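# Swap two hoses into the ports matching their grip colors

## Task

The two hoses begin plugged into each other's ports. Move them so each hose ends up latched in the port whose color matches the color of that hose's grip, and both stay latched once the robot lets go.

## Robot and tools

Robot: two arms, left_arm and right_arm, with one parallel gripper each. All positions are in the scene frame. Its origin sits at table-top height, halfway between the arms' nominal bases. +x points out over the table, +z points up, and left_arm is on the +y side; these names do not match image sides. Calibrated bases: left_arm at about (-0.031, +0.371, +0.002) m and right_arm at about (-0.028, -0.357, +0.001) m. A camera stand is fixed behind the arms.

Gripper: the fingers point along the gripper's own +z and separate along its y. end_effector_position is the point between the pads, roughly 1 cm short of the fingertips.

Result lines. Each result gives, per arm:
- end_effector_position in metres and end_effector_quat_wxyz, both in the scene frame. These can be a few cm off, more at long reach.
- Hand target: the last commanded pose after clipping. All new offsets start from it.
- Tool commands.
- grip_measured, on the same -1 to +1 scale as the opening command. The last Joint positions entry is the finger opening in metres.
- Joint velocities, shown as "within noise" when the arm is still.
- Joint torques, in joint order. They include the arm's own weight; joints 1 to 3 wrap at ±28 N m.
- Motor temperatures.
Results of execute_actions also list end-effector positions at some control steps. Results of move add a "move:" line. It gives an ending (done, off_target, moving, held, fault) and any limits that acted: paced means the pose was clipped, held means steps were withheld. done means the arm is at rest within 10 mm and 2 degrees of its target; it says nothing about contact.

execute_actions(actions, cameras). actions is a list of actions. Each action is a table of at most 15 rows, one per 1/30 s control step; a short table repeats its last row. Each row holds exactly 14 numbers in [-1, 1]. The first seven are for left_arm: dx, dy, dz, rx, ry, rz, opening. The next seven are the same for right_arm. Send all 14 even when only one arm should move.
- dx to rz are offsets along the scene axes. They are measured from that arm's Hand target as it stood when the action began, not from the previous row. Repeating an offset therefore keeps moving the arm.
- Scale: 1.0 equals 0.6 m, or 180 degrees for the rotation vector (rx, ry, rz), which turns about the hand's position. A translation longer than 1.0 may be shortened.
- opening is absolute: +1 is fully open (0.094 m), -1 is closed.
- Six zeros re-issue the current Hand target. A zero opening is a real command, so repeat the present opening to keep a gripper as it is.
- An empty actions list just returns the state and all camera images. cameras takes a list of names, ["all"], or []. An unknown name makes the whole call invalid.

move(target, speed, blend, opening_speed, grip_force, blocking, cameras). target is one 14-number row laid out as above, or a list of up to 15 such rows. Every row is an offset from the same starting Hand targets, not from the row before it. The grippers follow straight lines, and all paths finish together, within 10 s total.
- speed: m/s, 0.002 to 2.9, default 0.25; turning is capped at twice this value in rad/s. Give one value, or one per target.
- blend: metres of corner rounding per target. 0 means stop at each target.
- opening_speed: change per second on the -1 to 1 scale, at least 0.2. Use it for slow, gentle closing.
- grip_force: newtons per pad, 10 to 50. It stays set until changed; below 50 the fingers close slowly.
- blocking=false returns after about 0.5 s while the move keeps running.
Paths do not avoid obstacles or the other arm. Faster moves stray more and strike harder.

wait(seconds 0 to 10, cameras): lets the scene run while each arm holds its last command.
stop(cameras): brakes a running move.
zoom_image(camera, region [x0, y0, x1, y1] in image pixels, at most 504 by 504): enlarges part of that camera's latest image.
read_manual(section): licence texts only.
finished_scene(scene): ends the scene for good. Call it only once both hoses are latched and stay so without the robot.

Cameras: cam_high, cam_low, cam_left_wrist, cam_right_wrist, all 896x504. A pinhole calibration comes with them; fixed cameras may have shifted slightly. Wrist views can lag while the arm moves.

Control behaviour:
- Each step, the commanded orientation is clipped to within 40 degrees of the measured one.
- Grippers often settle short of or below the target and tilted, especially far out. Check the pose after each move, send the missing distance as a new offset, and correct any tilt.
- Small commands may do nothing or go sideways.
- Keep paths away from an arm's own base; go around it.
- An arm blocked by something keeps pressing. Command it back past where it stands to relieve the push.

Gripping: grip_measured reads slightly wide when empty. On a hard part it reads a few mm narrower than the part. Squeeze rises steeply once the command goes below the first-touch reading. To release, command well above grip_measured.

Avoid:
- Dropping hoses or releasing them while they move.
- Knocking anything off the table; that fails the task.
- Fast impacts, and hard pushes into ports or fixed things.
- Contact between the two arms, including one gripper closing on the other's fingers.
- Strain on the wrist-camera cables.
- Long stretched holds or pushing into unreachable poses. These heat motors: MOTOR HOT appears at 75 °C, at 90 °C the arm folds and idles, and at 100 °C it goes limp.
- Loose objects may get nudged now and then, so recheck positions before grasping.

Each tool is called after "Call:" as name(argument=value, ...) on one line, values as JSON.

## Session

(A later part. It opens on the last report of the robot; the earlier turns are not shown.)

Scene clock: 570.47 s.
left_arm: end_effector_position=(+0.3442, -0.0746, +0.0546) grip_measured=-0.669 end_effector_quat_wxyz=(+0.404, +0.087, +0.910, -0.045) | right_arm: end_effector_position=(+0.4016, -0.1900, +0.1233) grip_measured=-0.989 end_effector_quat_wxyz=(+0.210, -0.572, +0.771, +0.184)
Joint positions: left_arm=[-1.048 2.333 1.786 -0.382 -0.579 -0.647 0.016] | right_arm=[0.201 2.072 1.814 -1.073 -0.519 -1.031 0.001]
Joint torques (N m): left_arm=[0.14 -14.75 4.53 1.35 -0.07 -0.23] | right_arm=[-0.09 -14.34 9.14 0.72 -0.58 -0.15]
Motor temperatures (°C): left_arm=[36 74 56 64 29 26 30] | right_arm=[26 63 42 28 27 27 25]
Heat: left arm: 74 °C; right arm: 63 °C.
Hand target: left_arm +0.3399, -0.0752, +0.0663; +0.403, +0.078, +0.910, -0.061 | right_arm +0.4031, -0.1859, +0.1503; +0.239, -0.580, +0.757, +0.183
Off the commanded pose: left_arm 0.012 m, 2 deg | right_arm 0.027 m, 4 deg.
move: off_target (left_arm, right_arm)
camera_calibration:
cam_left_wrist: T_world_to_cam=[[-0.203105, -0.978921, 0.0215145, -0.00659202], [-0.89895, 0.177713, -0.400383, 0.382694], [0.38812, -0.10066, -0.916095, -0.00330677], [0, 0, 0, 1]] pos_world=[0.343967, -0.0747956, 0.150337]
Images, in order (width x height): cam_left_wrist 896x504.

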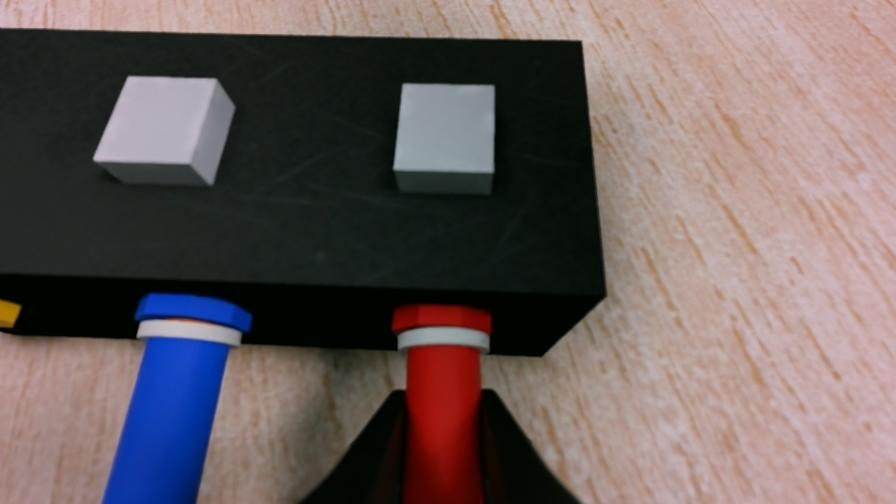

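Call:
move(target=[[-0.02,0.005,0.0,0,0,0,-0.9,0,0,0,0,0,0,-1],[0.0,0.0,0.0,0,0,0,-0.9,0,0,0,0,0,0,-1],[0.0,0.0,0.0,0,0,0,-0.1,0,0,0,0,0,0,-1],[-0.1,0.025,0.1,0,0,0,-0.1,0,0,0,0,0,0,-1],[-0.15,0.1,0.15,0,0,0,-0.1,-0.1,-0.1,0.05,0,0,0,-1]], speed=[0.1,0.1,0.1,0.15,0.25], blend=[0,0,0,0.02,0], cameras=["cam_left_wrist","cam_high"])

Call:
zoom_image(camera="cam_left_wrist", region=[400, 0, 800, 250])

Scene clock: 579.10 s.
left_arm: end_effector_position=(+0.2531, -0.0170, +0.1437) grip_measured=-0.102 end_effector_quat_wxyz=(+0.393, +0.086, +0.914, -0.051) | right_arm: end_effector_position=(+0.3508, -0.2495, +0.1755) grip_measured=-0.989 end_effector_quat_wxyz=(+0.234, -0.576, +0.764, +0.172)
Joint positions: left_arm=[-1.164 1.9 1.502 -0.607 -0.624 -0.779 0.042] | right_arm=[0.061 1.816 1.661 -1.201 -0.552 -1.189 0.001]
Joint torques (N m): left_arm=[-0.31 -11.66 5 1.29 -0.41 -0.11] | right_arm=[-0.12 -10.43 5.37 0.66 -0.6 -0.16]
Motor temperatures (°C): left_arm=[35 80 54 59 29 26 30] | right_arm=[26 65 43 28 27 27 25]
Heat: left arm: 80 °C; right arm: 65 °C. Fold the left arm in close to its base, or ease its load, before you think long.
Hand target: left_arm +0.2499, -0.0152, +0.1561; +0.402, +0.078, +0.910, -0.061 | right_arm +0.3431, -0.2460, +0.1804; +0.239, -0.580, +0.757, +0.183
Off the commanded pose: left_arm 0.013 m, 2 deg | right_arm 0.010 m, 2 deg.
MOTOR HOT: joint 2 (shoulder) of the left arm reports 80 °C; the controller's stop level is 90 °C. To cool a motor, set the load down, stop pushing, or move to a pose that needs little force.
move: off_target (left_arm); target 3's new opening was sent with left_arm's hand 0.012 m and 1 deg from that target
camera_calibration:
cam_left_wrist: T_world_to_cam=[[-0.203812, -0.978343, 0.0361362, 0.0273857], [-0.907877, 0.175062, -0.380935, 0.325691], [0.366359, -0.110447, -0.923895, 0.125952], [0, 0, 0, 1]] pos_world=[0.255126, -0.0163128, 0.239444]
Images, in order (width x height): cam_high 896x504, cam_left_wrist 896x504.

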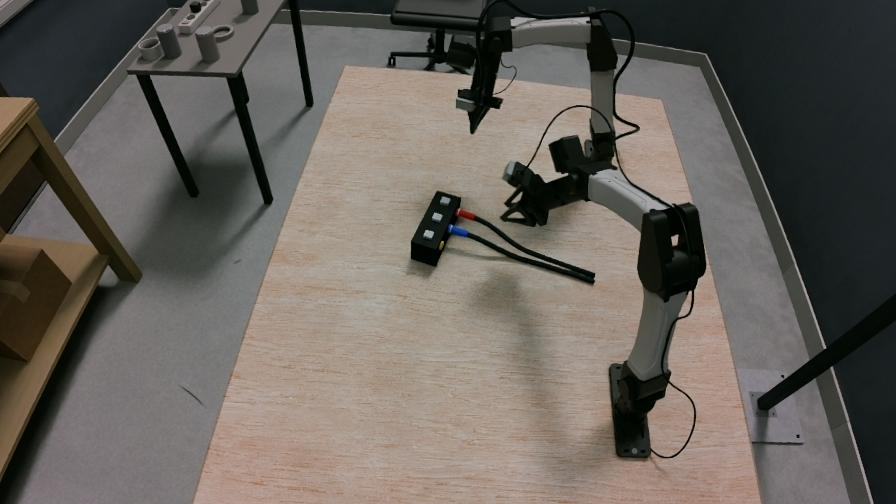

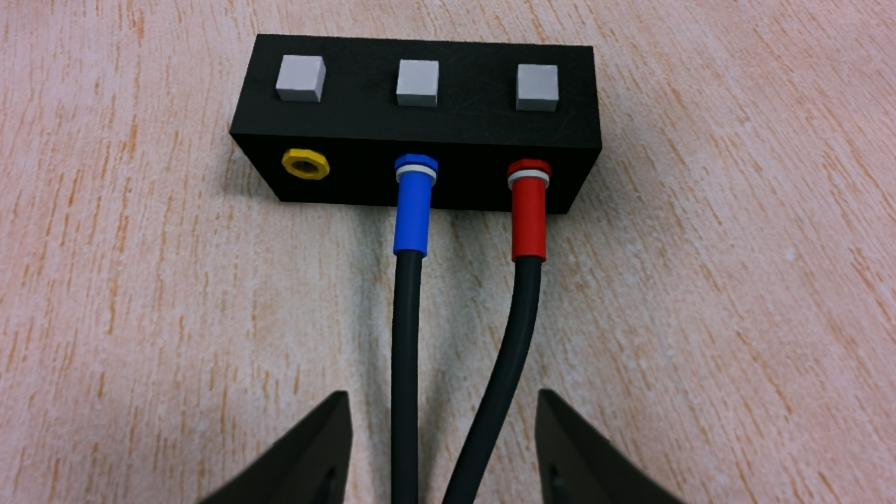

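Scaled by 1.260.

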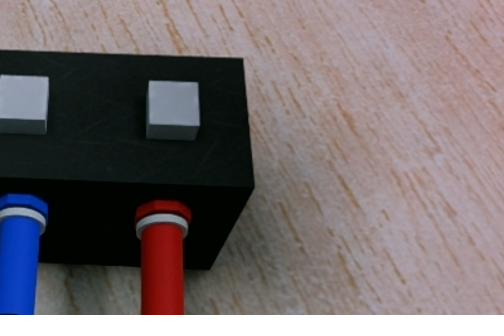

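Both are seated. Finishing the scene.

Call:
finished_scene(scene=1)

The scene is finished: the task was done.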